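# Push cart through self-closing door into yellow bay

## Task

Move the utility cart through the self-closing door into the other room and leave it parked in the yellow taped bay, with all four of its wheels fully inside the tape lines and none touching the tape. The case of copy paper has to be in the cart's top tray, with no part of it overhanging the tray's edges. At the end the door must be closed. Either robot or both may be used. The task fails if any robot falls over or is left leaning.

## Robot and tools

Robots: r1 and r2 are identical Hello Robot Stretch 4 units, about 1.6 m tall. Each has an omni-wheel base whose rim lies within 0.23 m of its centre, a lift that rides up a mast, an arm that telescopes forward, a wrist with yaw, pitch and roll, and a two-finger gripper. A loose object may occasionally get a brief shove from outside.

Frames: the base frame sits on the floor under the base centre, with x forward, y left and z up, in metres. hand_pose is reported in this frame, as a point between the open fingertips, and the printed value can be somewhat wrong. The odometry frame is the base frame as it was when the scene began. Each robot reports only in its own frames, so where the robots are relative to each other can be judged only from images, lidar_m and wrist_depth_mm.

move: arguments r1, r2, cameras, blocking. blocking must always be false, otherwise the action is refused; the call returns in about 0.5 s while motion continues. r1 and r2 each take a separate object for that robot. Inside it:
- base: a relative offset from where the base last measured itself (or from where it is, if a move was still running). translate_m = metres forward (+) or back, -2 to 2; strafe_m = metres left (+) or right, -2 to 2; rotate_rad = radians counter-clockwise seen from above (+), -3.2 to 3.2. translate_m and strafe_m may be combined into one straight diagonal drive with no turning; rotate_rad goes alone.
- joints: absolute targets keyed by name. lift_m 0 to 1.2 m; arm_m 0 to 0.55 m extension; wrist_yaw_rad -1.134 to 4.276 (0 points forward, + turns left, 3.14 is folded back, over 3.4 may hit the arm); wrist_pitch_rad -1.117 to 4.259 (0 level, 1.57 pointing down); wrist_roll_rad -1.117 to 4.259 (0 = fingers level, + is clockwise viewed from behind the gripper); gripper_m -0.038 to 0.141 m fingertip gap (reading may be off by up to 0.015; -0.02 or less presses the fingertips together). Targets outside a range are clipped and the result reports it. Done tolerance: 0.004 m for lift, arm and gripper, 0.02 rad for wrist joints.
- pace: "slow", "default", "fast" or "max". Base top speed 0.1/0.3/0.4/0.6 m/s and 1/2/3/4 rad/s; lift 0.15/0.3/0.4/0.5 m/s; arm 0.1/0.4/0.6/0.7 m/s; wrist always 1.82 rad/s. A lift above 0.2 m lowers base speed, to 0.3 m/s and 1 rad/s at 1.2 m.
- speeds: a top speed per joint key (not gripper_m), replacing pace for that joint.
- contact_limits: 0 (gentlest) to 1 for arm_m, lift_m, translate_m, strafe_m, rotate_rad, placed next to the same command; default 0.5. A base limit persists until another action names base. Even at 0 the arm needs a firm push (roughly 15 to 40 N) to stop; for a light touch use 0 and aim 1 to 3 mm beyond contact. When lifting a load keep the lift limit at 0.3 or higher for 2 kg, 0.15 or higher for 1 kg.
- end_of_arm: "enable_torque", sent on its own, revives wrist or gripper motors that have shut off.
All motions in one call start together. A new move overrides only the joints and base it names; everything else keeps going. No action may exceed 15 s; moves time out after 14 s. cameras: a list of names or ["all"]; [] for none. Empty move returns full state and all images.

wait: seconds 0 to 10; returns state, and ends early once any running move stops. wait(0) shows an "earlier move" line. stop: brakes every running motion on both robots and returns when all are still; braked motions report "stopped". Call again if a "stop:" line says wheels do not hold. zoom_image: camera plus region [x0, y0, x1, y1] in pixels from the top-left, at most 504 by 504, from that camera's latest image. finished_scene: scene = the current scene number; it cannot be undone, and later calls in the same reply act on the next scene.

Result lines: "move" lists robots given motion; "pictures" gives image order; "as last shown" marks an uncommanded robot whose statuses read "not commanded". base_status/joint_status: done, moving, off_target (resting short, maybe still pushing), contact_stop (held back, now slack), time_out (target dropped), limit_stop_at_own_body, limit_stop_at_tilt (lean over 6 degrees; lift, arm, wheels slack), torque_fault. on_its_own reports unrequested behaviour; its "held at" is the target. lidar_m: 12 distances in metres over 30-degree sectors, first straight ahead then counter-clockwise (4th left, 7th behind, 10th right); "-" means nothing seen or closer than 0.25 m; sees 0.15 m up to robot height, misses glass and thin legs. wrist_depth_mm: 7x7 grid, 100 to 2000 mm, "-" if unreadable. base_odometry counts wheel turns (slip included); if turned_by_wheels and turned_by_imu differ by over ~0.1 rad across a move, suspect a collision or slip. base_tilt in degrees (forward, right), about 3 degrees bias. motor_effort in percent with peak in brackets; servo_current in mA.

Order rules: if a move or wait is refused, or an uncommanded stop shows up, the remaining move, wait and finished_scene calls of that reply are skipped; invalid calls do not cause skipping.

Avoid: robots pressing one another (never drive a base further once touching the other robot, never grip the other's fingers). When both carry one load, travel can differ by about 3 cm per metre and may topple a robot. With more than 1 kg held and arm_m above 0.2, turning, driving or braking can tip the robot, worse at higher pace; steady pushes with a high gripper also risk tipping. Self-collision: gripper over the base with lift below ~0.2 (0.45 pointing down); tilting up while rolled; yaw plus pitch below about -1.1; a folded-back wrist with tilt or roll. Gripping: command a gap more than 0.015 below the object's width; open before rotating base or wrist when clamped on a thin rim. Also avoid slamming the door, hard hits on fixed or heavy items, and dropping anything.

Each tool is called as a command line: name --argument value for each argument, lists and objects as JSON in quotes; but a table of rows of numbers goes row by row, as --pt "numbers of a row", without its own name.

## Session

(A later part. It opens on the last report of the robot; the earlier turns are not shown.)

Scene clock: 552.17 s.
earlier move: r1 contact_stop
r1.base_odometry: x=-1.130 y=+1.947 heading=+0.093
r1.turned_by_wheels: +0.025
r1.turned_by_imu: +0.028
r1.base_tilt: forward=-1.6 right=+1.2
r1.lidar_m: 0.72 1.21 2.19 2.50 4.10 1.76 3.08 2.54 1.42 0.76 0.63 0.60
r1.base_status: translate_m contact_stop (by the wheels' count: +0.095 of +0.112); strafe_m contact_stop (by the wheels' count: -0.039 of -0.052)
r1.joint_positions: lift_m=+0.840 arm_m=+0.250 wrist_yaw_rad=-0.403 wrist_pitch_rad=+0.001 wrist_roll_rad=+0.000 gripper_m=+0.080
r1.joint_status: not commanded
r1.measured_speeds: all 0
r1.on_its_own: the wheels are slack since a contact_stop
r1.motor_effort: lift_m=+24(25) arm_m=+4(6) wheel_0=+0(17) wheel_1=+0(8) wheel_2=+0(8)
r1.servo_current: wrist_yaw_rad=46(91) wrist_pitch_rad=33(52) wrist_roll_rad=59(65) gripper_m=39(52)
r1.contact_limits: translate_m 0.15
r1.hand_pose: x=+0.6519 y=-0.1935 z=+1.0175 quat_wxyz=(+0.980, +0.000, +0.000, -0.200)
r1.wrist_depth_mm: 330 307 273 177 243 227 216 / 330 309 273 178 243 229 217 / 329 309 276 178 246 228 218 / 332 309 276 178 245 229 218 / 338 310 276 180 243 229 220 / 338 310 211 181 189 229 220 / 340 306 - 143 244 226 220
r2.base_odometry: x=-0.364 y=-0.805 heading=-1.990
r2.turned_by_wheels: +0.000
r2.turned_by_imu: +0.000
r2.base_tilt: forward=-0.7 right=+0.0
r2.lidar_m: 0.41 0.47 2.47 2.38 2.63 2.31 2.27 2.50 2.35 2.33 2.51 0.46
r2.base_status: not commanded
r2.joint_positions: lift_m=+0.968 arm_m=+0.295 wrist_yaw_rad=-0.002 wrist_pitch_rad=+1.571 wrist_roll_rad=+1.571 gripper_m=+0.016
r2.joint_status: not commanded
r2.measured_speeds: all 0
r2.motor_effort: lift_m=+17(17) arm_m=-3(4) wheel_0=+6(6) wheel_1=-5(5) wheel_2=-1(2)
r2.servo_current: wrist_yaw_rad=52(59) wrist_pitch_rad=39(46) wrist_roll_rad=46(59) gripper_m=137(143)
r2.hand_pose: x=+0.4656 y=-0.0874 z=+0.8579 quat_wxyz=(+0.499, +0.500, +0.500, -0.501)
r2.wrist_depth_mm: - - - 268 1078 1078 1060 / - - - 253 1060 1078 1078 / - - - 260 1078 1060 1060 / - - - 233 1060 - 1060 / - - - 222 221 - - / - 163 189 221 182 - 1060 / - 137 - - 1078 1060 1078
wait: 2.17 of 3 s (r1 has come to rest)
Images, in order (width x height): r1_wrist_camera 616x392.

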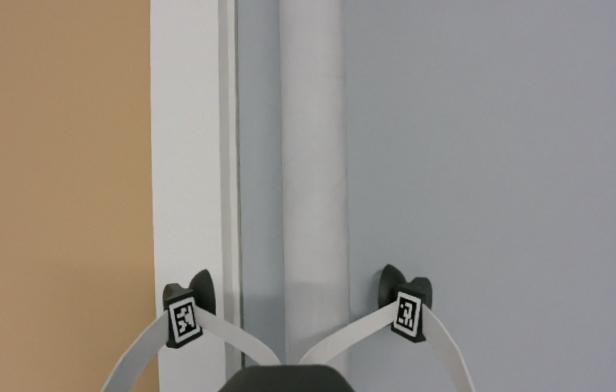

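move --blocking false --r1 '{"joints":{"gripper_m":-0.02}}'

wait --seconds 1.5 --cameras '["r1_wrist_camera"]'

move --blocking false --r1 '{"joints":{"arm_m":0.29},"pace":"slow","contact_limits":{"arm_m":0.3}}'

wait --seconds 1.5 --cameras '["r1_wrist_camera"]'

Scene clock: 558.67 s.
move: r1 moving
r1.base_odometry: x=-1.130 y=+1.947 heading=+0.093
r1.turned_by_wheels: +0.000
r1.turned_by_imu: +0.000
r1.base_tilt: forward=-1.6 right=+1.3
r1.lidar_m: 0.71 1.20 2.19 2.50 4.10 1.75 3.05 2.57 1.42 0.76 0.62 0.62
r1.base_status: not commanded
r1.joint_positions: lift_m=+0.840 arm_m=+0.250 wrist_yaw_rad=-0.403 wrist_pitch_rad=+0.001 wrist_roll_rad=+0.000 gripper_m=+0.062
r1.joint_status: gripper_m moving
r1.measured_speeds: all 0
r1.on_its_own: the wheels are slack since a contact_stop
r1.motor_effort: lift_m=+24(25) arm_m=+4(4) wheel_0=+0(1) wheel_1=+0(0) wheel_2=+0(0)
r1.servo_current: wrist_yaw_rad=46(72) wrist_pitch_rad=46(46) wrist_roll_rad=33(59) gripper_m=85(111)
r1.contact_limits: translate_m 0.15
r1.hand_pose: x=+0.6519 y=-0.1935 z=+1.0175 quat_wxyz=(+0.980, +0.000, +0.000, -0.200)
r1.wrist_depth_mm: 329 304 273 177 242 227 216 / 332 306 273 177 243 228 217 / 330 307 276 178 246 228 217 / 336 310 276 178 244 229 218 / 334 310 277 180 241 230 219 / 336 312 196 181 193 230 220 / 338 309 - 143 245 224 220
r2: as last shown
pictures: none

Scene clock: 559.90 s.
earlier move: r1 done
r1.base_odometry: x=-1.126 y=+1.943 heading=+0.066
r1.turned_by_wheels: -0.028
r1.turned_by_imu: -0.028
r1.base_tilt: forward=-1.6 right=+1.3
r1.lidar_m: 0.61 1.14 2.19 2.45 3.94 1.75 3.12 2.54 1.48 0.76 0.63 0.60
r1.base_status: not commanded
r1.joint_positions: lift_m=+0.840 arm_m=+0.250 wrist_yaw_rad=-0.401 wrist_pitch_rad=+0.001 wrist_roll_rad=+0.000 gripper_m=-0.019
r1.joint_status: all done
r1.measured_speeds: all 0
r1.on_its_own: the wheels are slack since a contact_stop
r1.motor_effort: lift_m=+24(25) arm_m=-4(4) wheel_0=+0(1) wheel_1=+0(0) wheel_2=+0(0)
r1.servo_current: wrist_yaw_rad=52(72) wrist_pitch_rad=39(46) wrist_roll_rad=52(59) gripper_m=59(169)
r1.contact_limits: translate_m 0.15
r1.hand_pose: x=+0.6523 y=-0.1930 z=+1.0175 quat_wxyz=(+0.980, +0.000, +0.000, -0.199)
r1.wrist_depth_mm: 317 296 259 165 228 213 203 / 319 296 260 166 229 216 203 / 314 296 264 167 230 215 205 / 320 296 264 167 231 216 206 / 322 296 263 168 230 216 206 / 324 300 186 169 226 216 206 / 322 294 185 166 225 213 207
r2.base_odometry: x=-0.364 y=-0.805 heading=-1.990
r2.turned_by_wheels: +0.000
r2.turned_by_imu: +0.000
r2.base_tilt: forward=-0.7 right=+0.1
r2.lidar_m: 0.42 0.43 2.42 2.38 2.62 2.31 2.27 2.48 2.35 2.32 2.52 0.47
r2.base_status: not commanded
r2.joint_positions: lift_m=+0.968 arm_m=+0.295 wrist_yaw_rad=-0.002 wrist_pitch_rad=+1.571 wrist_roll_rad=+1.571 gripper_m=+0.016
r2.joint_status: not commanded
r2.measured_speeds: all 0
r2.motor_effort: lift_m=+17(17) arm_m=-4(4) wheel_0=+6(6) wheel_1=-4(5) wheel_2=-1(2)
r2.servo_current: wrist_yaw_rad=46(65) wrist_pitch_rad=39(46) wrist_roll_rad=52(59) gripper_m=143(143)
r2.hand_pose: x=+0.4656 y=-0.0874 z=+0.8579 quat_wxyz=(+0.499, +0.500, +0.500, -0.501)
r2.wrist_depth_mm: - - - 268 1042 1078 1042 / - - - 251 1078 1060 1060 / - - - 260 1098 1078 1060 / - - - 232 1042 - 1078 / - - - 220 221 - - / - 164 189 223 182 - 1078 / - 138 - - 1078 1060 1078
wait: 1.23 of 1.5 s (r1 has come to rest)
Images, in order (width x height): r1_wrist_camera 616x392.

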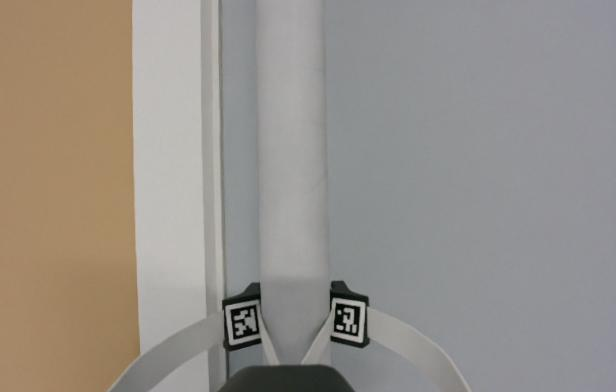

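Scene clock: 560.40 s.
move: r1 moving
r1.base_odometry: x=-1.126 y=+1.943 heading=+0.066
r1.turned_by_wheels: +0.000
r1.turned_by_imu: +0.000
r1.base_tilt: forward=-1.6 right=+1.3
r1.lidar_m: 0.60 1.12 2.19 2.48 3.96 1.76 3.11 2.55 1.46 0.75 0.61 0.61
r1.base_status: not commanded
r1.joint_positions: lift_m=+0.840 arm_m=+0.262 wrist_yaw_rad=-0.401 wrist_pitch_rad=+0.001 wrist_roll_rad=+0.000 gripper_m=-0.019
r1.joint_status: arm_m moving
r1.measured_speeds: translate_m=+0.000 strafe_m=+0.000 rotate_rad=+0.000 lift_m=+0.000 arm_m=+0.049 wrist_yaw_rad=+0.000 wrist_pitch_rad=+0.000 wrist_roll_rad=+0.000
r1.on_its_own: the wheels are slack since a contact_stop
r1.motor_effort: lift_m=+24(25) arm_m=+8(8) wheel_0=+0(0) wheel_1=+0(0) wheel_2=+0(0)
r1.servo_current: wrist_yaw_rad=46(65) wrist_pitch_rad=46(46) wrist_roll_rad=59(59) gripper_m=52(65)
r1.contact_limits: arm_m 0.3; translate_m 0.15
r1.hand_pose: x=+0.6647 y=-0.1930 z=+1.0175 quat_wxyz=(+0.980, +0.000, +0.000, -0.199)
r1.wrist_depth_mm: 297 - 252 158 224 210 200 / 300 285 253 161 224 211 202 / 296 283 254 168 225 211 202 / 298 285 255 161 225 213 202 / 300 287 256 162 226 212 204 / 306 286 180 162 224 213 204 / 306 149 179 160 224 211 204
r2: as last shown
pictures: none

Scene clock: 561.47 s.
earlier move: r1 done
r1.base_odometry: x=-1.143 y=+1.948 heading=+0.056
r1.turned_by_wheels: -0.010
r1.turned_by_imu: -0.010
r1.base_tilt: forward=-1.6 right=+1.3
r1.lidar_m: 0.63 1.15 2.21 2.45 3.90 1.73 3.11 2.57 1.54 0.82 0.63 0.62
r1.base_status: not commanded
r1.joint_positions: lift_m=+0.840 arm_m=+0.290 wrist_yaw_rad=-0.403 wrist_pitch_rad=+0.001 wrist_roll_rad=+0.000 gripper_m=-0.020
r1.joint_status: all done
r1.measured_speeds: all 0
r1.on_its_own: the wheels are slack since a contact_stop
r1.motor_effort: lift_m=+24(25) arm_m=+5(14) wheel_0=+0(0) wheel_1=+0(0) wheel_2=+0(0)
r1.servo_current: wrist_yaw_rad=52(72) wrist_pitch_rad=46(46) wrist_roll_rad=39(59) gripper_m=46(65)
r1.contact_limits: arm_m 0.3; translate_m 0.15
r1.hand_pose: x=+0.6918 y=-0.1935 z=+1.0175 quat_wxyz=(+0.980, +0.000, +0.000, -0.200)
r1.wrist_depth_mm: 279 - 242 149 216 204 195 / 283 270 243 150 216 204 196 / 283 - 243 150 216 204 196 / 283 272 244 150 219 206 196 / 286 273 246 151 218 206 197 / 287 274 183 152 213 206 198 / 290 147 244 150 216 204 198
r2.base_odometry: x=-0.364 y=-0.805 heading=-1.990
r2.turned_by_wheels: +0.000
r2.turned_by_imu: +0.000
r2.base_tilt: forward=-0.7 right=+0.0
r2.lidar_m: 0.42 0.43 2.46 2.41 2.62 2.31 2.29 2.49 2.35 2.32 2.55 0.46
r2.base_status: not commanded
r2.joint_positions: lift_m=+0.968 arm_m=+0.295 wrist_yaw_rad=-0.002 wrist_pitch_rad=+1.571 wrist_roll_rad=+1.571 gripper_m=+0.016
r2.joint_status: not commanded
r2.measured_speeds: all 0
r2.motor_effort: lift_m=+17(17) arm_m=-4(4) wheel_0=+6(6) wheel_1=-5(5) wheel_2=-1(2)
r2.servo_current: wrist_yaw_rad=33(59) wrist_pitch_rad=39(46) wrist_roll_rad=59(59) gripper_m=137(143)
r2.hand_pose: x=+0.4656 y=-0.0874 z=+0.8579 quat_wxyz=(+0.499, +0.500, +0.500, -0.501)
r2.wrist_depth_mm: - - - 268 1060 1060 1060 / - - - 252 1060 1060 1060 / - - - 259 1060 1078 1078 / - - - 233 1042 - 1060 / - - - 221 220 - - / - 164 190 222 182 - 1078 / - 137 - - 1078 1078 1078
wait: 1.07 of 1.5 s (r1 has come to rest)
Images, in order (width x height): r1_wrist_camera 616x392.

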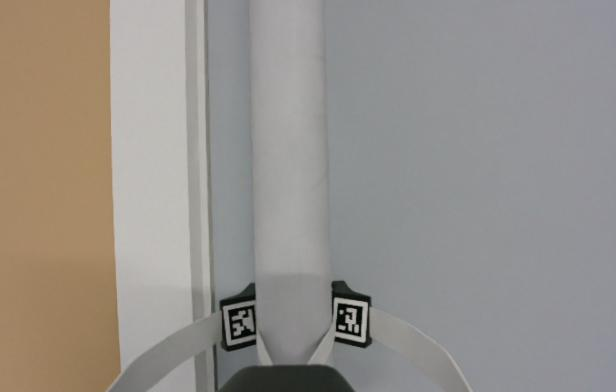

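move --blocking false --r1 '{"base":{"translate_m":-0.22,"strafe_m":0.06},"pace":"slow","contact_limits":{"translate_m":0.9}}'

wait --seconds 4 --cameras '["r1_wrist_camera","r1_head_camera","r2_head_camera"]'

Scene clock: 566.00 s.
move: r1 moving
r1.base_odometry: x=-1.155 y=+1.951 heading=+0.056
r1.turned_by_wheels: +0.000
r1.turned_by_imu: -0.001
r1.base_tilt: forward=-1.6 right=+1.3
r1.lidar_m: 0.63 1.17 2.20 2.46 3.91 1.72 3.14 2.56 1.57 0.80 0.63 0.61
r1.base_status: translate_m moving; strafe_m moving
r1.joint_positions: lift_m=+0.840 arm_m=+0.290 wrist_yaw_rad=-0.403 wrist_pitch_rad=+0.001 wrist_roll_rad=+0.000 gripper_m=-0.020
r1.joint_status: not commanded
r1.measured_speeds: translate_m=-0.049 strafe_m=+0.014 rotate_rad=+0.002 lift_m=+0.000 arm_m=+0.000 wrist_yaw_rad=+0.000 wrist_pitch_rad=+0.000 wrist_roll_rad=+0.000
r1.motor_effort: lift_m=+24(25) arm_m=+4(5) wheel_0=-7(10) wheel_1=-6(6) wheel_2=+6(6)
r1.servo_current: wrist_yaw_rad=46(59) wrist_pitch_rad=39(52) wrist_roll_rad=33(52) gripper_m=46(52)
r1.contact_limits: arm_m 0.3; translate_m 0.9
r1.hand_pose: x=+0.6919 y=-0.1935 z=+1.0175 quat_wxyz=(+0.980, +0.000, +0.000, -0.200)
r1.wrist_depth_mm: 296 281 253 159 223 211 202 / 298 278 253 159 225 213 202 / 300 281 253 163 226 212 204 / 301 282 255 160 227 214 204 / 301 285 256 160 227 212 204 / 304 285 186 162 222 216 205 / 306 285 254 159 224 211 205
r2: as last shown
pictures: none

Scene clock: 569.03 s.
earlier move: r1 done
r1.base_odometry: x=-1.365 y=+1.996 heading=+0.059
r1.turned_by_wheels: +0.003
r1.turned_by_imu: -0.022
r1.base_tilt: forward=-1.5 right=+1.2
r1.lidar_m: 0.67 1.48 2.26 2.49 3.91 1.54 3.07 2.47 2.15 1.05 0.74 0.69
r1.base_status: done
r1.joint_positions: lift_m=+0.840 arm_m=+0.290 wrist_yaw_rad=-0.377 wrist_pitch_rad=+0.001 wrist_roll_rad=+0.000 gripper_m=-0.020
r1.joint_status: not commanded
r1.measured_speeds: all 0
r1.on_its_own: wrist_yaw_rad is at rest, and its servo_current (130 mA) is outside its rest range (0 to 104 mA)
r1.motor_effort: lift_m=+24(25) arm_m=-8(8) wheel_0=+8(20) wheel_1=+1(10) wheel_2=+28(30)
r1.servo_current: wrist_yaw_rad=130(163) wrist_pitch_rad=39(52) wrist_roll_rad=46(65) gripper_m=46(52)
r1.contact_limits: arm_m 0.3; translate_m 0.9
r1.hand_pose: x=+0.6972 y=-0.1875 z=+1.0175 quat_wxyz=(+0.982, +0.000, +0.000, -0.188)
r1.wrist_depth_mm: - - 181 248 240 234 227 / - - 259 248 243 234 228 / - - 260 249 243 235 229 / - - 262 249 244 236 230 / - - 262 251 244 235 229 / - - 179 186 242 236 229 / - 138 182 177 158 235 230
r2.base_odometry: x=-0.364 y=-0.805 heading=-1.990
r2.turned_by_wheels: +0.000
r2.turned_by_imu: +0.000
r2.base_tilt: forward=-0.7 right=+0.1
r2.lidar_m: 0.41 0.44 2.45 2.39 2.63 2.32 2.28 2.48 2.35 2.31 2.54 0.47
r2.base_status: not commanded
r2.joint_positions: lift_m=+0.968 arm_m=+0.295 wrist_yaw_rad=-0.002 wrist_pitch_rad=+1.571 wrist_roll_rad=+1.571 gripper_m=+0.016
r2.joint_status: not commanded
r2.measured_speeds: all 0
r2.motor_effort: lift_m=+17(17) arm_m=-4(4) wheel_0=+6(7) wheel_1=-4(5) wheel_2=-1(2)
r2.servo_current: wrist_yaw_rad=46(59) wrist_pitch_rad=46(52) wrist_roll_rad=39(59) gripper_m=137(143)
r2.hand_pose: x=+0.4656 y=-0.0874 z=+0.8579 quat_wxyz=(+0.499, +0.500, +0.500, -0.501)
r2.wrist_depth_mm: - - - 268 1060 1060 1042 / - - - 253 1078 1078 1060 / - - - 260 1078 1060 1060 / - - - 233 1060 - 1060 / - - - 221 220 - - / - 164 190 221 182 - 1078 / - 137 - - 1078 1078 1078
wait: 3.03 of 4 s (r1 has come to rest)
pictures: r1_head_camera, r1_wrist_camera, r2_head_camera
Images, in order (width x height): r1_head_camera 420x560, r1_wrist_camera 616x392, r2_head_camera 420x560.

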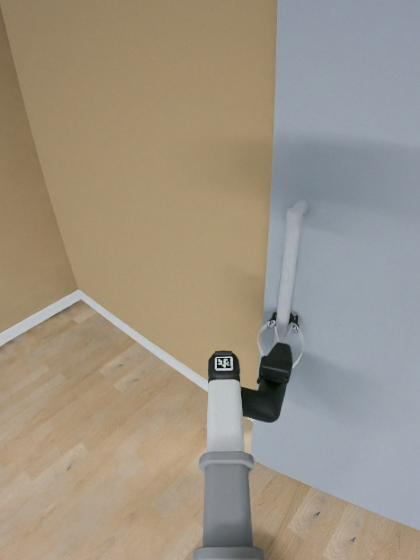

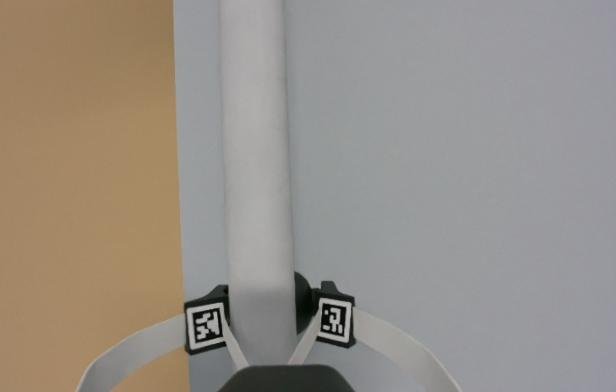

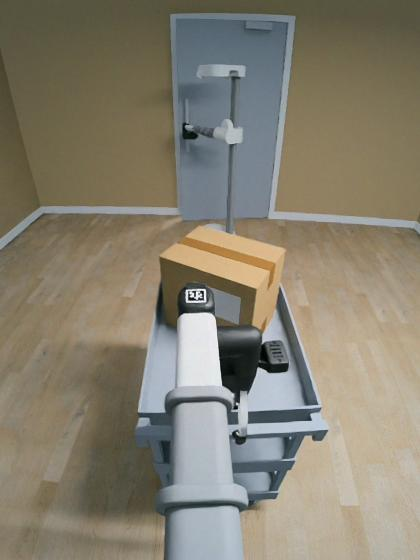

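move --blocking false --r1 '{"base":{"translate_m":-0.25,"strafe_m":-0.057},"joints":{"wrist_yaw_rad":-0.14},"speeds":{"wrist_yaw_rad":0.1},"pace":"slow","contact_limits":{"translate_m":0.9}}'

wait --seconds 4 --cameras '["r1_wrist_camera"]'

move --blocking false --r1 '{"base":{"translate_m":-0.229,"strafe_m":-0.121},"joints":{"wrist_yaw_rad":0.12},"speeds":{"wrist_yaw_rad":0.1},"pace":"slow","contact_limits":{"translate_m":0.9}}'

wait --seconds 4 --cameras '["r1_wrist_camera","r1_head_camera","r2_head_camera"]'

Scene clock: 583.47 s.
move: r1 moving
r1.base_odometry: x=-1.378 y=+1.992 heading=+0.061
r1.turned_by_wheels: +0.002
r1.turned_by_imu: +0.002
r1.base_tilt: forward=-1.5 right=+1.2
r1.lidar_m: 0.67 1.50 2.26 2.53 3.94 1.51 3.07 2.46 2.15 1.04 0.76 0.69
r1.base_status: translate_m moving; strafe_m moving
r1.joint_positions: lift_m=+0.840 arm_m=+0.290 wrist_yaw_rad=-0.337 wrist_pitch_rad=+0.001 wrist_roll_rad=+0.000 gripper_m=-0.020
r1.joint_status: wrist_yaw_rad moving
r1.measured_speeds: translate_m=-0.048 strafe_m=-0.011 rotate_rad=+0.002 lift_m=+0.000 arm_m=+0.000 wrist_yaw_rad=+0.099 wrist_pitch_rad=+0.000 wrist_roll_rad=+0.000
r1.motor_effort: lift_m=+24(24) arm_m=-8(8) wheel_0=+4(9) wheel_1=-2(3) wheel_2=+27(30)
r1.servo_current: wrist_yaw_rad=117(143) wrist_pitch_rad=39(46) wrist_roll_rad=46(59) gripper_m=46(52)
r1.contact_limits: arm_m 0.3; translate_m 0.9
r1.hand_pose: x=+0.7045 y=-0.1779 z=+1.0175 quat_wxyz=(+0.986, +0.000, +0.000, -0.168)
r1.wrist_depth_mm: - - 260 247 241 231 224 / - - 262 248 241 232 224 / - - 262 248 242 232 225 / - - 263 248 243 235 226 / - - 264 248 242 234 226 / - - 177 182 240 234 226 / - 143 265 176 162 233 229
r2: as last shown
r2.turned_by_imu: +0.001
pictures: none

Scene clock: 586.80 s.
earlier move: r1 done
r1.base_odometry: x=-1.611 y=+1.924 heading=+0.062
r1.turned_by_wheels: +0.001
r1.turned_by_imu: +0.093
r1.base_tilt: forward=-1.5 right=+1.3
r1.lidar_m: 0.67 1.95 2.47 2.85 1.43 1.40 2.68 2.29 2.03 1.14 0.81 0.72
r1.base_status: done
r1.joint_positions: lift_m=+0.840 arm_m=+0.290 wrist_yaw_rad=-0.120 wrist_pitch_rad=+0.001 wrist_roll_rad=+0.000 gripper_m=-0.020
r1.joint_status: all done
r1.measured_speeds: all 0
r1.on_its_own: wrist_yaw_rad is at rest, and its servo_current (117 mA) is outside its rest range (0 to 104 mA)
r1.motor_effort: lift_m=+24(24) arm_m=-8(8) wheel_0=+11(13) wheel_1=+3(5) wheel_2=+27(32)
r1.servo_current: wrist_yaw_rad=117(150) wrist_pitch_rad=33(52) wrist_roll_rad=52(59) gripper_m=46(52)
r1.contact_limits: arm_m 0.3; translate_m 0.9
r1.hand_pose: x=+0.7371 y=-0.1214 z=+1.0175 quat_wxyz=(+0.998, +0.000, +0.000, -0.060)
r1.wrist_depth_mm: - - 176 242 233 218 207 / - - 177 243 234 220 209 / 1756 - 180 243 234 220 210 / 1808 - 182 243 236 221 210 / 1756 - 268 246 236 221 211 / - - 178 182 233 221 212 / - 142 181 176 154 217 213
r2.base_odometry: x=-0.364 y=-0.805 heading=-1.990
r2.turned_by_wheels: +0.000
r2.turned_by_imu: +0.000
r2.base_tilt: forward=-0.7 right=+0.0
r2.lidar_m: 0.41 0.47 2.45 2.39 2.61 2.31 2.27 2.48 2.38 2.35 2.52 0.45
r2.base_status: not commanded
r2.joint_positions: lift_m=+0.968 arm_m=+0.295 wrist_yaw_rad=-0.002 wrist_pitch_rad=+1.571 wrist_roll_rad=+1.571 gripper_m=+0.016
r2.joint_status: not commanded
r2.measured_speeds: all 0
r2.motor_effort: lift_m=+17(17) arm_m=-4(4) wheel_0=+5(6) wheel_1=-4(5) wheel_2=-1(2)
r2.servo_current: wrist_yaw_rad=52(59) wrist_pitch_rad=46(52) wrist_roll_rad=39(59) gripper_m=137(143)
r2.hand_pose: x=+0.4656 y=-0.0874 z=+0.8579 quat_wxyz=(+0.499, +0.500, +0.500, -0.501)
r2.wrist_depth_mm: - - - 270 1060 1060 1060 / - - - 252 1060 1078 1060 / - - - 262 1060 1078 1060 / - - - 234 1078 - 1078 / - - - 220 220 - - / - 164 190 220 182 - 1060 / - 137 - - 1078 1060 1078
wait: 3.33 of 4 s (r1 has come to rest)
Images, in order (width x height): r1_wrist_camera 616x392.

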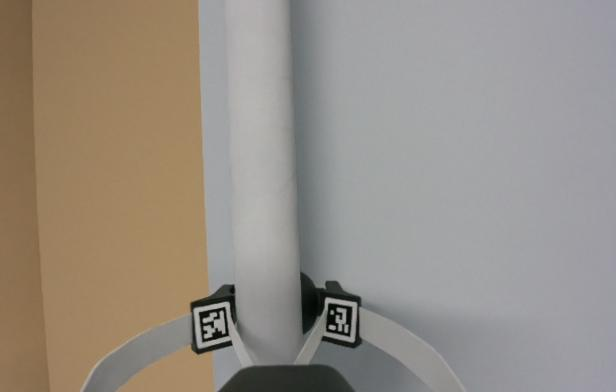

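Scene clock: 587.30 s.
move: r1 moving
r1.base_odometry: x=-1.623 y=+1.916 heading=+0.065
r1.turned_by_wheels: +0.003
r1.turned_by_imu: +0.005
r1.base_tilt: forward=-1.5 right=+1.2
r1.lidar_m: 0.68 1.98 2.46 2.85 1.38 1.40 2.64 2.27 2.04 1.15 0.78 0.72
r1.base_status: translate_m moving; strafe_m moving
r1.joint_positions: lift_m=+0.840 arm_m=+0.290 wrist_yaw_rad=-0.079 wrist_pitch_rad=+0.001 wrist_roll_rad=+0.000 gripper_m=-0.020
r1.joint_status: wrist_yaw_rad moving
r1.measured_speeds: translate_m=-0.049 strafe_m=-0.026 rotate_rad=+0.000 lift_m=+0.000 arm_m=+0.000 wrist_yaw_rad=+0.107 wrist_pitch_rad=+0.000 wrist_roll_rad=+0.000
r1.motor_effort: lift_m=+24(24) arm_m=-8(8) wheel_0=+8(12) wheel_1=-3(4) wheel_2=+28(30)
r1.servo_current: wrist_yaw_rad=91(124) wrist_pitch_rad=39(52) wrist_roll_rad=33(59) gripper_m=46(52)
r1.contact_limits: arm_m 0.3; translate_m 0.9
r1.hand_pose: x=+0.7418 y=-0.1100 z=+1.0175 quat_wxyz=(+0.999, +0.000, +0.000, -0.040)
r1.wrist_depth_mm: - - 180 241 231 217 205 / 1756 - 181 242 233 218 206 / 1808 - 177 243 234 218 207 / - - 271 245 234 220 208 / - - 272 245 236 220 208 / 1863 - 180 179 231 220 208 / - 138 183 178 167 219 210
r2: as last shown
pictures: none

Scene clock: 590.57 s.
earlier move: r1 done
r1.base_odometry: x=-1.831 y=+1.788 heading=+0.065
r1.turned_by_wheels: +0.000
r1.turned_by_imu: +0.144
r1.base_tilt: forward=-1.5 right=+1.2
r1.lidar_m: 0.69 2.68 2.70 3.43 1.38 3.38 2.28 2.06 1.67 1.05 0.82 0.72
r1.base_status: done
r1.joint_positions: lift_m=+0.840 arm_m=+0.290 wrist_yaw_rad=+0.136 wrist_pitch_rad=+0.001 wrist_roll_rad=+0.000 gripper_m=-0.020
r1.joint_status: all done
r1.measured_speeds: all 0
r1.motor_effort: lift_m=+24(25) arm_m=-8(8) wheel_0=+11(14) wheel_1=+1(5) wheel_2=+25(30)
r1.servo_current: wrist_yaw_rad=98(124) wrist_pitch_rad=39(52) wrist_roll_rad=46(72) gripper_m=46(52)
r1.contact_limits: arm_m 0.3; translate_m 0.9
r1.hand_pose: x=+0.7589 y=-0.0475 z=+1.0175 quat_wxyz=(+0.998, +0.000, +0.000, +0.068)
r1.wrist_depth_mm: - - - 241 226 204 186 / - - - 181 226 202 188 / - - - 243 229 203 188 / - - - 245 229 204 189 / - - - 189 229 205 190 / - - 186 185 220 205 191 / - 151 - 180 179 197 191
r2.base_odometry: x=-0.364 y=-0.805 heading=-1.990
r2.turned_by_wheels: +0.000
r2.turned_by_imu: +0.000
r2.base_tilt: forward=-0.7 right=+0.1
r2.lidar_m: 0.43 0.47 2.46 2.41 2.61 2.32 2.29 2.48 2.36 2.31 2.53 0.47
r2.base_status: not commanded
r2.joint_positions: lift_m=+0.968 arm_m=+0.295 wrist_yaw_rad=-0.002 wrist_pitch_rad=+1.571 wrist_roll_rad=+1.571 gripper_m=+0.016
r2.joint_status: not commanded
r2.measured_speeds: all 0
r2.motor_effort: lift_m=+17(17) arm_m=-3(4) wheel_0=+6(6) wheel_1=-5(5) wheel_2=-2(2)
r2.servo_current: wrist_yaw_rad=39(59) wrist_pitch_rad=39(46) wrist_roll_rad=52(59) gripper_m=130(143)
r2.hand_pose: x=+0.4656 y=-0.0874 z=+0.8579 quat_wxyz=(+0.499, +0.500, +0.500, -0.501)
r2.wrist_depth_mm: - - - 268 1078 1060 1060 / - - - 251 1060 1078 1078 / - - - 262 1060 1060 1060 / - - - 234 1060 - 1060 / - - - 220 221 - - / - 163 190 222 182 - 1060 / - 138 - - 1098 1060 1078
wait: 3.27 of 4 s (r1 has come to rest)
pictures: r1_head_camera, r1_wrist_camera, r2_head_camera
Images, in order (width x height): r1_head_camera 420x560, r1_wrist_camera 616x392, r2_head_camera 420x560.

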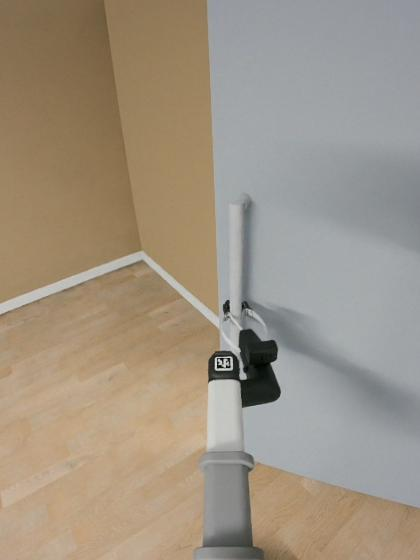

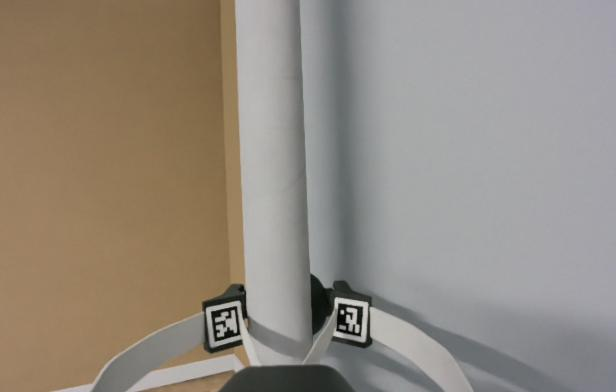

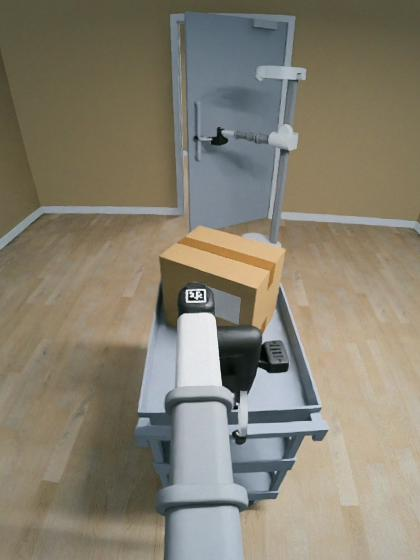

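move --blocking false --r1 '{"base":{"translate_m":-0.21,"strafe_m":0.0},"pace":"slow","contact_limits":{"translate_m":0.9}}'

wait --seconds 4 --cameras '["r1_wrist_camera"]'

move --blocking false --r1 '{"base":{"translate_m":-0.2,"strafe_m":-0.05},"pace":"slow","contact_limits":{"translate_m":0.9}}'

wait --seconds 4 --cameras '["r1_wrist_camera","r1_head_camera","r2_head_camera"]'

Scene clock: 604.27 s.
move: r1 moving
r1.base_odometry: x=-1.844 y=+1.788 heading=+0.068
r1.turned_by_wheels: +0.003
r1.turned_by_imu: +0.008
r1.base_tilt: forward=-1.5 right=+1.2
r1.lidar_m: 0.69 2.67 2.71 3.43 1.36 3.36 2.23 2.02 1.66 1.08 0.81 0.71
r1.base_status: translate_m moving; strafe_m moving
r1.joint_positions: lift_m=+0.840 arm_m=+0.290 wrist_yaw_rad=+0.136 wrist_pitch_rad=+0.001 wrist_roll_rad=+0.000 gripper_m=-0.020
r1.joint_status: not commanded
r1.measured_speeds: translate_m=-0.048 strafe_m=+0.000 rotate_rad=+0.000 lift_m=+0.000 arm_m=+0.000 wrist_yaw_rad=+0.000 wrist_pitch_rad=+0.000 wrist_roll_rad=+0.000
r1.motor_effort: lift_m=+24(24) arm_m=-8(8) wheel_0=+7(10) wheel_1=-2(3) wheel_2=+28(28)
r1.servo_current: wrist_yaw_rad=104(104) wrist_pitch_rad=33(46) wrist_roll_rad=39(59) gripper_m=46(46)
r1.contact_limits: arm_m 0.3; translate_m 0.9
r1.hand_pose: x=+0.7589 y=-0.0475 z=+1.0175 quat_wxyz=(+0.998, +0.000, +0.000, +0.068)
r1.wrist_depth_mm: - - - 242 226 206 188 / - - - 180 228 203 189 / - - - 190 229 205 189 / - - - 187 229 206 190 / - - - 185 229 206 190 / - - 186 184 220 207 191 / - 155 - 178 180 199 191
r2: as last shown
r2.turned_by_imu: +0.001
pictures: none

Scene clock: 607.13 s.
earlier move: r1 done
r1.base_odometry: x=-2.040 y=+1.774 heading=+0.068
r1.turned_by_wheels: +0.000
r1.turned_by_imu: +0.050
r1.base_tilt: forward=-1.5 right=+1.2
r1.lidar_m: 0.68 2.82 2.87 1.36 1.28 2.93 2.03 1.91 1.69 1.17 0.92 0.76
r1.base_status: done
r1.joint_positions: lift_m=+0.840 arm_m=+0.290 wrist_yaw_rad=+0.136 wrist_pitch_rad=+0.001 wrist_roll_rad=+0.000 gripper_m=-0.020
r1.joint_status: not commanded
r1.measured_speeds: all 0
r1.motor_effort: lift_m=+24(24) arm_m=-8(8) wheel_0=+12(14) wheel_1=+1(4) wheel_2=+21(29)
r1.servo_current: wrist_yaw_rad=85(111) wrist_pitch_rad=46(52) wrist_roll_rad=46(72) gripper_m=46(52)
r1.contact_limits: arm_m 0.3; translate_m 0.9
r1.hand_pose: x=+0.7589 y=-0.0475 z=+1.0175 quat_wxyz=(+0.998, +0.000, +0.000, +0.068)
r1.wrist_depth_mm: - - 277 242 230 212 202 / - - 277 182 232 216 202 / - - 278 245 233 215 203 / - - - 245 234 215 204 / - - - 246 234 215 204 / - - 185 186 228 216 205 / - 154 281 179 178 213 206
r2.base_odometry: x=-0.364 y=-0.805 heading=-1.990
r2.turned_by_wheels: +0.000
r2.turned_by_imu: +0.000
r2.base_tilt: forward=-0.7 right=+0.0
r2.lidar_m: 0.38 0.43 2.45 2.39 2.64 2.32 2.27 2.49 2.37 2.33 2.50 0.47
r2.base_status: not commanded
r2.joint_positions: lift_m=+0.968 arm_m=+0.295 wrist_yaw_rad=-0.002 wrist_pitch_rad=+1.571 wrist_roll_rad=+1.571 gripper_m=+0.016
r2.joint_status: not commanded
r2.measured_speeds: all 0
r2.motor_effort: lift_m=+17(17) arm_m=-4(4) wheel_0=+6(6) wheel_1=-4(5) wheel_2=-2(2)
r2.servo_current: wrist_yaw_rad=39(59) wrist_pitch_rad=39(46) wrist_roll_rad=52(65) gripper_m=143(143)
r2.hand_pose: x=+0.4656 y=-0.0874 z=+0.8579 quat_wxyz=(+0.499, +0.500, +0.500, -0.501)
r2.wrist_depth_mm: - - - 270 1060 1060 1060 / - - - 251 1060 1078 1042 / - - - 259 1060 1060 1060 / - - - 233 1098 - 1060 / - - - 221 221 - - / - 163 189 221 182 - 1078 / - 138 - - 1078 1078 1060
wait: 2.87 of 4 s (r1 has come to rest)
Images, in order (width x height): r1_wrist_camera 616x392.

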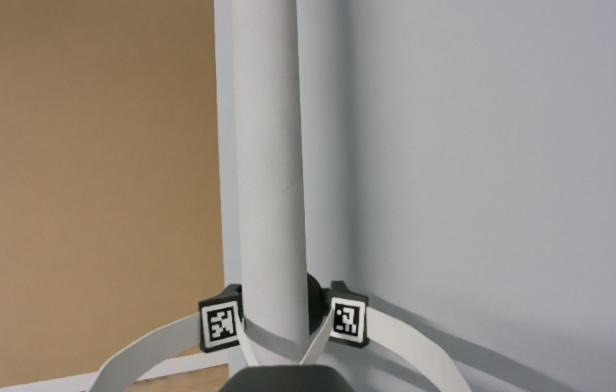

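Scene clock: 607.63 s.
move: r1 moving
r1.base_odometry: x=-2.052 y=+1.770 heading=+0.071
r1.turned_by_wheels: +0.003
r1.turned_by_imu: +0.008
r1.base_tilt: forward=-1.6 right=+1.2
r1.lidar_m: 0.69 2.83 2.89 1.35 1.27 2.88 2.01 1.90 1.75 1.17 0.93 0.76
r1.base_status: translate_m moving; strafe_m moving
r1.joint_positions: lift_m=+0.840 arm_m=+0.290 wrist_yaw_rad=+0.136 wrist_pitch_rad=+0.001 wrist_roll_rad=+0.000 gripper_m=-0.020
r1.joint_status: not commanded
r1.measured_speeds: translate_m=-0.047 strafe_m=-0.013 rotate_rad=-0.003 lift_m=+0.000 arm_m=+0.000 wrist_yaw_rad=+0.000 wrist_pitch_rad=+0.000 wrist_roll_rad=+0.000
r1.motor_effort: lift_m=+24(24) arm_m=-8(8) wheel_0=+11(13) wheel_1=-2(3) wheel_2=+26(27)
r1.servo_current: wrist_yaw_rad=98(111) wrist_pitch_rad=39(52) wrist_roll_rad=65(65) gripper_m=46(52)
r1.contact_limits: arm_m 0.3; translate_m 0.9
r1.hand_pose: x=+0.7589 y=-0.0475 z=+1.0175 quat_wxyz=(+0.998, +0.000, +0.000, +0.068)
r1.wrist_depth_mm: - - 277 241 231 213 202 / - - 277 183 233 217 202 / - - 279 245 234 215 203 / - - 279 245 233 215 204 / - - - 246 234 216 206 / - - 184 186 229 218 205 / - 153 279 179 178 215 206
r2: as last shown
pictures: none

Scene clock: 610.43 s.
earlier move: r1 done
r1.base_odometry: x=-2.236 y=+1.711 heading=+0.071
r1.turned_by_wheels: +0.000
r1.turned_by_imu: +0.086
r1.base_tilt: forward=-1.5 right=+1.2
r1.lidar_m: 0.68 2.98 3.11 1.28 1.55 2.43 1.80 1.74 1.61 1.19 0.99 0.77
r1.base_status: done
r1.joint_positions: lift_m=+0.840 arm_m=+0.290 wrist_yaw_rad=+0.137 wrist_pitch_rad=+0.001 wrist_roll_rad=+0.000 gripper_m=-0.020
r1.joint_status: not commanded
r1.measured_speeds: all 0
r1.motor_effort: lift_m=+24(24) arm_m=-8(8) wheel_0=+13(16) wheel_1=+2(5) wheel_2=+21(29)
r1.servo_current: wrist_yaw_rad=91(117) wrist_pitch_rad=39(52) wrist_roll_rad=52(72) gripper_m=46(52)
r1.contact_limits: arm_m 0.3; translate_m 0.9
r1.hand_pose: x=+0.7589 y=-0.0474 z=+1.0175 quat_wxyz=(+0.998, +0.000, +0.000, +0.068)
r1.wrist_depth_mm: - - 262 238 229 216 206 / - - 263 238 230 217 206 / - - 265 239 231 218 208 / - - 267 240 231 218 208 / - - 270 240 233 218 209 / - - 183 175 229 219 - / - 160 266 170 153 217 210
r2.base_odometry: x=-0.364 y=-0.805 heading=-1.990
r2.turned_by_wheels: +0.000
r2.turned_by_imu: +0.000
r2.base_tilt: forward=-0.6 right=+0.1
r2.lidar_m: 0.42 0.48 2.45 2.37 2.62 2.33 2.28 2.52 2.37 2.32 2.53 0.46
r2.base_status: not commanded
r2.joint_positions: lift_m=+0.968 arm_m=+0.295 wrist_yaw_rad=-0.002 wrist_pitch_rad=+1.571 wrist_roll_rad=+1.571 gripper_m=+0.016
r2.joint_status: not commanded
r2.measured_speeds: all 0
r2.motor_effort: lift_m=+17(17) arm_m=-4(4) wheel_0=+6(7) wheel_1=-4(5) wheel_2=-2(2)
r2.servo_current: wrist_yaw_rad=59(59) wrist_pitch_rad=46(46) wrist_roll_rad=46(59) gripper_m=137(143)
r2.hand_pose: x=+0.4656 y=-0.0874 z=+0.8579 quat_wxyz=(+0.499, +0.500, +0.500, -0.501)
r2.wrist_depth_mm: - - - 270 1078 1060 1042 / - - - 252 1078 1060 1060 / - - - 262 1060 1060 1042 / - - - 233 1060 - 1078 / - - - 221 220 - - / - 164 189 222 182 - 1060 / - 138 - - 1098 1060 1078
wait: 2.80 of 4 s (r1 has come to rest)
pictures: r1_head_camera, r1_wrist_camera, r2_head_camera
Images, in order (width x height): r1_head_camera 420x560, r1_wrist_camera 616x392, r2_head_camera 420x560.

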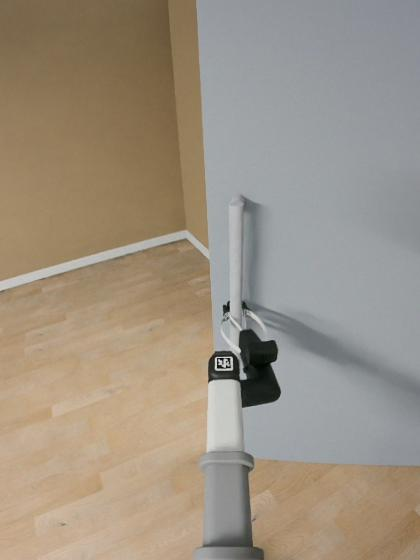

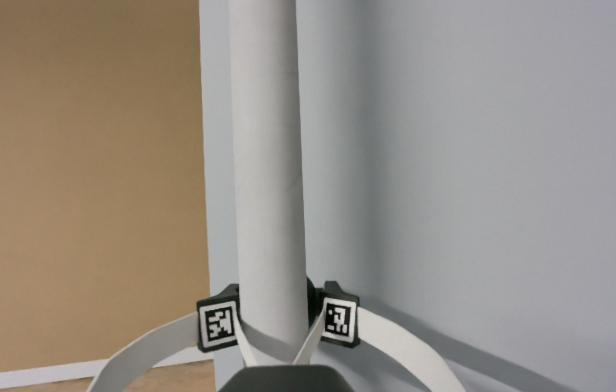

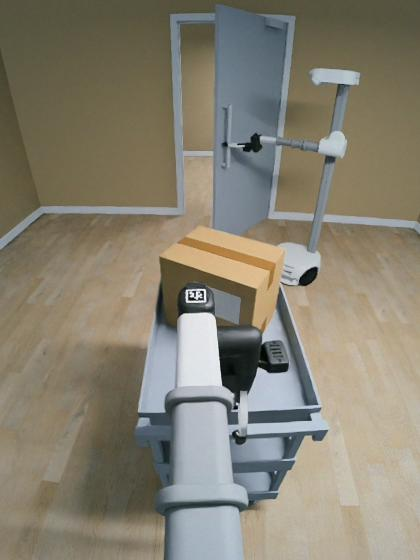

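move --blocking false --r1 '{"base":{"translate_m":-0.237,"strafe_m":-0.084},"pace":"slow","contact_limits":{"translate_m":0.9}}'

wait --seconds 4 --cameras '["r1_wrist_camera"]'

move --blocking false --r1 '{"base":{"translate_m":-0.23,"strafe_m":-0.17},"pace":"slow","contact_limits":{"translate_m":0.7}}'

wait --seconds 4 --cameras '["r1_wrist_camera","r1_head_camera","r2_head_camera"]'

Scene clock: 619.23 s.
move: r1 moving
r1.base_odometry: x=-2.248 y=+1.705 heading=+0.073
r1.turned_by_wheels: +0.003
r1.turned_by_imu: +0.007
r1.base_tilt: forward=-1.6 right=+1.2
r1.lidar_m: 0.68 2.98 3.16 1.27 1.66 2.36 1.78 1.72 1.62 1.20 0.98 0.76
r1.base_status: translate_m moving; strafe_m moving
r1.joint_positions: lift_m=+0.840 arm_m=+0.290 wrist_yaw_rad=+0.137 wrist_pitch_rad=+0.001 wrist_roll_rad=+0.000 gripper_m=-0.020
r1.joint_status: not commanded
r1.measured_speeds: translate_m=-0.051 strafe_m=-0.016 rotate_rad=-0.004 lift_m=+0.000 arm_m=+0.000 wrist_yaw_rad=+0.000 wrist_pitch_rad=+0.000 wrist_roll_rad=+0.000
r1.motor_effort: lift_m=+24(24) arm_m=-8(8) wheel_0=+12(13) wheel_1=-1(2) wheel_2=+24(27)
r1.servo_current: wrist_yaw_rad=111(111) wrist_pitch_rad=46(52) wrist_roll_rad=39(59) gripper_m=39(52)
r1.contact_limits: arm_m 0.3; translate_m 0.9
r1.hand_pose: x=+0.7589 y=-0.0474 z=+1.0175 quat_wxyz=(+0.998, +0.000, +0.000, +0.068)
r1.wrist_depth_mm: - - 263 237 229 216 207 / - - 263 238 229 217 208 / - - 265 240 231 218 208 / - - 266 240 232 219 208 / - - 270 242 233 220 210 / - - 183 173 229 220 - / - 160 267 169 154 216 211
r2: as last shown
pictures: none

Scene clock: 622.97 s.
earlier move: r1 done
r1.base_odometry: x=-2.466 y=+1.610 heading=+0.073
r1.turned_by_wheels: +0.000
r1.turned_by_imu: +0.119
r1.base_tilt: forward=-1.6 right=+1.2
r1.lidar_m: 0.68 3.20 1.53 1.35 3.81 1.89 1.53 1.50 1.47 1.16 1.06 0.77
r1.base_status: done
r1.joint_positions: lift_m=+0.840 arm_m=+0.290 wrist_yaw_rad=+0.137 wrist_pitch_rad=+0.001 wrist_roll_rad=+0.000 gripper_m=-0.020
r1.joint_status: not commanded
r1.measured_speeds: translate_m=+0.000 strafe_m=+0.000 rotate_rad=-0.001 lift_m=+0.000 arm_m=+0.000 wrist_yaw_rad=+0.000 wrist_pitch_rad=+0.000 wrist_roll_rad=+0.000
r1.motor_effort: lift_m=+24(24) arm_m=-7(8) wheel_0=+15(20) wheel_1=+4(5) wheel_2=+15(27)
r1.servo_current: wrist_yaw_rad=98(143) wrist_pitch_rad=39(52) wrist_roll_rad=46(78) gripper_m=39(52)
r1.contact_limits: arm_m 0.3; translate_m 0.9
r1.hand_pose: x=+0.7588 y=-0.0473 z=+1.0175 quat_wxyz=(+0.998, +0.000, +0.000, +0.068)
r1.wrist_depth_mm: - - 256 239 233 221 214 / - - 256 239 234 223 216 / - - 258 240 234 224 216 / - - 259 178 235 225 216 / - - 260 176 235 224 219 / - - 182 176 234 226 219 / - 157 259 167 151 223 218
r2.base_odometry: x=-0.364 y=-0.805 heading=-1.990
r2.turned_by_wheels: +0.000
r2.turned_by_imu: +0.001
r2.base_tilt: forward=-0.7 right=+0.1
r2.lidar_m: 0.42 0.46 2.45 2.38 2.62 2.31 2.28 2.50 2.36 2.29 2.53 0.45
r2.base_status: not commanded
r2.joint_positions: lift_m=+0.968 arm_m=+0.295 wrist_yaw_rad=-0.002 wrist_pitch_rad=+1.571 wrist_roll_rad=+1.571 gripper_m=+0.016
r2.joint_status: not commanded
r2.measured_speeds: all 0
r2.motor_effort: lift_m=+17(17) arm_m=-3(4) wheel_0=+6(7) wheel_1=-4(5) wheel_2=-2(2)
r2.servo_current: wrist_yaw_rad=39(59) wrist_pitch_rad=46(46) wrist_roll_rad=46(59) gripper_m=130(143)
r2.hand_pose: x=+0.4656 y=-0.0874 z=+0.8579 quat_wxyz=(+0.499, +0.500, +0.500, -0.501)
r2.wrist_depth_mm: - - - 268 1060 1042 1060 / - - - 252 1060 1078 1060 / - - - 260 1078 1078 1042 / - - - 232 1078 - 1060 / - - - 220 221 - - / - 163 189 221 182 - 1060 / - 137 - - 1078 1078 1078
wait: 3.73 of 4 s (r1 has come to rest)
Images, in order (width x height): r1_wrist_camera 616x392.

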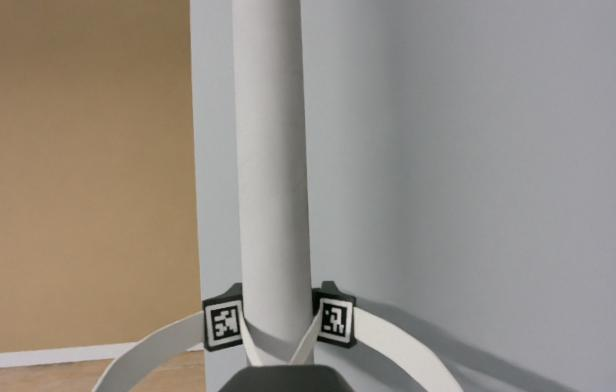

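Scene clock: 623.47 s.
move: r1 moving
r1.base_odometry: x=-2.476 y=+1.601 heading=+0.077
r1.turned_by_wheels: +0.003
r1.turned_by_imu: +0.007
r1.base_tilt: forward=-1.5 right=+1.2
r1.lidar_m: 0.69 3.21 1.54 1.36 3.75 1.89 1.52 1.50 1.45 1.16 1.03 0.79
r1.base_status: translate_m moving; strafe_m moving
r1.joint_positions: lift_m=+0.840 arm_m=+0.290 wrist_yaw_rad=+0.137 wrist_pitch_rad=+0.001 wrist_roll_rad=+0.000 gripper_m=-0.020
r1.joint_status: not commanded
r1.measured_speeds: translate_m=-0.044 strafe_m=-0.030 rotate_rad=-0.003 lift_m=+0.000 arm_m=+0.000 wrist_yaw_rad=+0.000 wrist_pitch_rad=+0.000 wrist_roll_rad=+0.000
r1.motor_effort: lift_m=+24(24) arm_m=-7(7) wheel_0=+23(23) wheel_1=+1(5) wheel_2=+22(25)
r1.servo_current: wrist_yaw_rad=104(117) wrist_pitch_rad=39(46) wrist_roll_rad=65(65) gripper_m=59(59)
r1.contact_limits: arm_m 0.3; translate_m 0.7
r1.hand_pose: x=+0.7588 y=-0.0473 z=+1.0175 quat_wxyz=(+0.998, +0.000, +0.000, +0.068)
r1.wrist_depth_mm: - - 255 237 232 221 214 / - - 256 239 233 223 216 / - - 256 239 233 223 216 / - - 258 171 235 224 215 / - - 259 241 235 225 217 / - - 183 178 235 225 219 / - 159 259 167 149 224 219
r2: as last shown
r2.turned_by_imu: +0.000
pictures: none

Scene clock: 627.47 s.
earlier move: r1 moving
r1.base_odometry: x=-2.682 y=+1.423 heading=+0.076
r1.turned_by_wheels: -0.001
r1.turned_by_imu: +0.231
r1.base_tilt: forward=-1.5 right=+1.2
r1.lidar_m: 0.68 3.42 1.53 1.95 2.23 1.46 1.33 1.34 1.13 1.03 0.99 0.76
r1.base_status: translate_m moving; strafe_m moving
r1.joint_positions: lift_m=+0.840 arm_m=+0.290 wrist_yaw_rad=+0.137 wrist_pitch_rad=+0.001 wrist_roll_rad=+0.000 gripper_m=-0.020
r1.joint_status: not commanded
r1.measured_speeds: translate_m=-0.001 strafe_m=+0.001 rotate_rad=-0.004 lift_m=+0.000 arm_m=+0.000 wrist_yaw_rad=+0.000 wrist_pitch_rad=+0.000 wrist_roll_rad=+0.000
r1.motor_effort: lift_m=+24(24) arm_m=-7(7) wheel_0=+11(26) wheel_1=+3(5) wheel_2=+17(28)
r1.servo_current: wrist_yaw_rad=91(124) wrist_pitch_rad=39(52) wrist_roll_rad=59(65) gripper_m=46(59)
r1.contact_limits: arm_m 0.3; translate_m 0.7
r1.hand_pose: x=+0.7588 y=-0.0472 z=+1.0175 quat_wxyz=(+0.998, +0.000, +0.000, +0.068)
r1.wrist_depth_mm: - - 262 236 229 214 204 / - - 262 236 229 217 204 / - - 263 237 231 216 206 / - - 266 178 230 217 207 / - - 267 176 232 217 208 / - - 182 175 228 218 208 / - 157 263 167 151 216 208
r2.base_odometry: x=-0.364 y=-0.805 heading=-1.990
r2.turned_by_wheels: +0.000
r2.turned_by_imu: +0.001
r2.base_tilt: forward=-0.7 right=+0.1
r2.lidar_m: 0.42 0.47 2.46 2.37 2.64 2.33 2.30 2.50 2.35 2.33 2.51 0.47
r2.base_status: not commanded
r2.joint_positions: lift_m=+0.968 arm_m=+0.295 wrist_yaw_rad=-0.002 wrist_pitch_rad=+1.571 wrist_roll_rad=+1.571 gripper_m=+0.016
r2.joint_status: not commanded
r2.measured_speeds: all 0
r2.motor_effort: lift_m=+17(17) arm_m=-3(4) wheel_0=+6(7) wheel_1=-5(5) wheel_2=-2(2)
r2.servo_current: wrist_yaw_rad=52(59) wrist_pitch_rad=33(46) wrist_roll_rad=46(65) gripper_m=137(143)
r2.hand_pose: x=+0.4656 y=-0.0874 z=+0.8579 quat_wxyz=(+0.499, +0.500, +0.500, -0.501)
r2.wrist_depth_mm: - - - 270 1078 1060 1042 / - - - 251 1060 1078 1078 / - - - 259 1078 1060 1078 / - - - 233 1060 - 1060 / - - - 220 220 - - / - 164 189 220 182 - 1078 / - 138 - - 1078 1060 1078
wait: 4.00 s; no rest
pictures: r1_head_camera, r1_wrist_camera, r2_head_camera
Images, in order (width x height): r1_head_camera 420x560, r1_wrist_camera 616x392, r2_head_camera 420x560.

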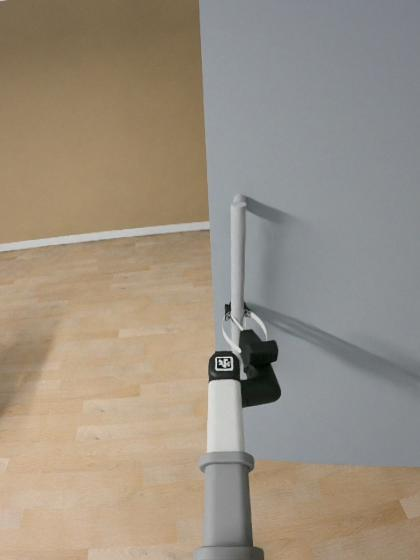

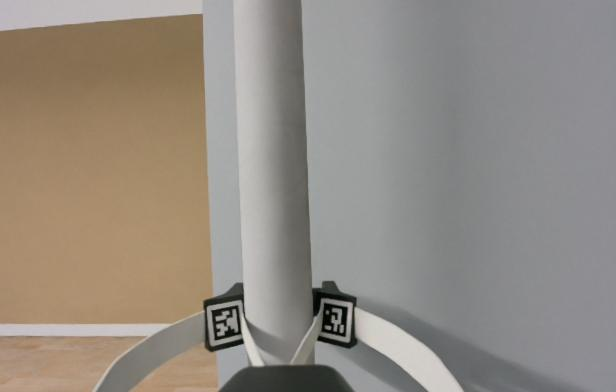

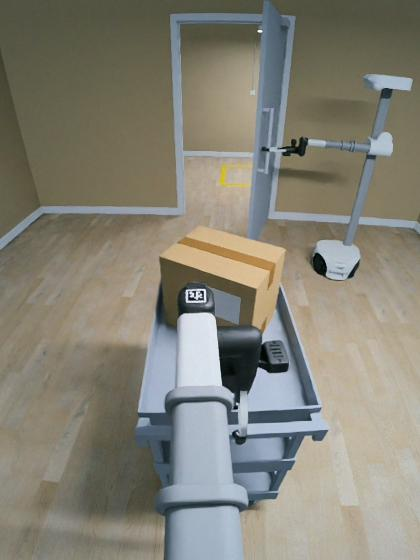

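move --blocking false --r1 '{"base":{"translate_m":-0.2,"strafe_m":-0.05},"pace":"slow","contact_limits":{"translate_m":0.7}}'

wait --seconds 4 --cameras '["r1_wrist_camera","r2_head_camera","r2_head_right_camera"]'

Scene clock: 631.97 s.
earlier move: r1 done
move: r1 moving
r1.base_odometry: x=-2.694 y=+1.419 heading=+0.079
r1.turned_by_wheels: +0.003
r1.turned_by_imu: +0.003
r1.base_tilt: forward=-1.6 right=+1.2
r1.lidar_m: 0.68 3.43 1.55 1.98 2.22 1.44 1.32 1.33 1.14 1.03 0.99 0.77
r1.base_status: translate_m moving; strafe_m moving
r1.joint_positions: lift_m=+0.840 arm_m=+0.290 wrist_yaw_rad=+0.137 wrist_pitch_rad=+0.001 wrist_roll_rad=+0.000 gripper_m=-0.020
r1.joint_status: not commanded
r1.measured_speeds: translate_m=-0.048 strafe_m=-0.012 rotate_rad=+0.003 lift_m=+0.000 arm_m=+0.000 wrist_yaw_rad=+0.000 wrist_pitch_rad=+0.000 wrist_roll_rad=+0.000
r1.motor_effort: lift_m=+24(24) arm_m=-7(7) wheel_0=+10(13) wheel_1=-2(3) wheel_2=+25(25)
r1.servo_current: wrist_yaw_rad=91(104) wrist_pitch_rad=39(46) wrist_roll_rad=39(59) gripper_m=46(52)
r1.contact_limits: arm_m 0.3; translate_m 0.7
r1.hand_pose: x=+0.7588 y=-0.0472 z=+1.0175 quat_wxyz=(+0.998, +0.000, +0.000, +0.068)
r1.wrist_depth_mm: - - 260 236 229 213 205 / - - 263 237 229 217 206 / - - 263 237 229 216 206 / - - 266 180 230 216 208 / - - 266 178 232 217 208 / - - 181 176 228 218 209 / - 158 263 168 150 217 209
r2: as last shown
r2.turned_by_imu: +0.000
pictures: none

Scene clock: 634.77 s.
earlier move: r1 done
r1.base_odometry: x=-2.877 y=+1.358 heading=+0.079
r1.turned_by_wheels: +0.000
r1.turned_by_imu: +0.051
r1.base_tilt: forward=-1.6 right=+1.2
r1.lidar_m: 0.68 3.63 1.69 4.77 1.80 1.20 1.15 1.17 1.07 1.00 1.01 0.78
r1.base_status: done
r1.joint_positions: lift_m=+0.840 arm_m=+0.290 wrist_yaw_rad=+0.137 wrist_pitch_rad=+0.001 wrist_roll_rad=+0.000 gripper_m=-0.020
r1.joint_status: not commanded
r1.measured_speeds: all 0
r1.motor_effort: lift_m=+24(24) arm_m=-7(7) wheel_0=+16(18) wheel_1=+4(6) wheel_2=+19(28)
r1.servo_current: wrist_yaw_rad=91(124) wrist_pitch_rad=46(46) wrist_roll_rad=46(65) gripper_m=46(52)
r1.contact_limits: arm_m 0.3; translate_m 0.7
r1.hand_pose: x=+0.7588 y=-0.0472 z=+1.0175 quat_wxyz=(+0.998, +0.000, +0.000, +0.068)
r1.wrist_depth_mm: - - 167 236 232 224 217 / - - 168 236 232 224 218 / - - 251 239 233 226 220 / - - 251 239 234 226 219 / - - 252 240 234 226 220 / - - 179 180 234 226 221 / - 152 181 167 149 226 221
r2.base_odometry: x=-0.364 y=-0.805 heading=-1.990
r2.turned_by_wheels: +0.000
r2.turned_by_imu: +0.000
r2.base_tilt: forward=-0.7 right=+0.1
r2.lidar_m: 0.41 0.43 2.44 2.38 2.63 2.33 2.28 2.48 2.36 2.33 2.52 0.48
r2.base_status: not commanded
r2.joint_positions: lift_m=+0.968 arm_m=+0.295 wrist_yaw_rad=-0.002 wrist_pitch_rad=+1.571 wrist_roll_rad=+1.571 gripper_m=+0.016
r2.joint_status: not commanded
r2.measured_speeds: all 0
r2.motor_effort: lift_m=+17(17) arm_m=-3(4) wheel_0=+6(6) wheel_1=-4(5) wheel_2=-2(2)
r2.servo_current: wrist_yaw_rad=46(59) wrist_pitch_rad=39(46) wrist_roll_rad=52(65) gripper_m=143(143)
r2.hand_pose: x=+0.4656 y=-0.0874 z=+0.8579 quat_wxyz=(+0.499, +0.500, +0.500, -0.501)
r2.wrist_depth_mm: - - - 271 1060 1060 1060 / - - - 252 1060 1042 1060 / - - - 260 1078 1042 1060 / - - - 232 1078 - 1078 / - - - 220 220 - - / - 164 189 220 182 - 1060 / - 138 - - 1060 1078 1078
wait: 2.80 of 4 s (r1 has come to rest)
Images, in order (width x height): r1_wrist_camera 616x392, r2_head_camera 420x560, r2_head_right_camera 420x672.

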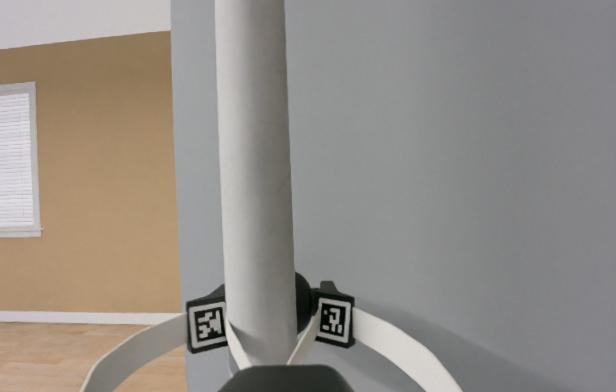

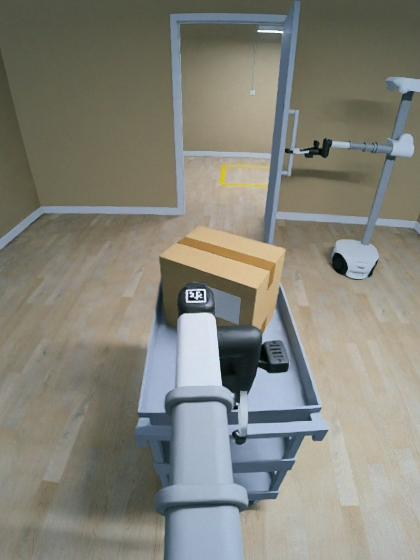

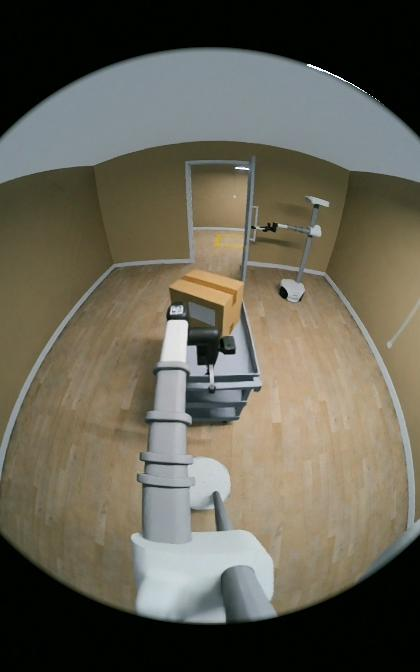

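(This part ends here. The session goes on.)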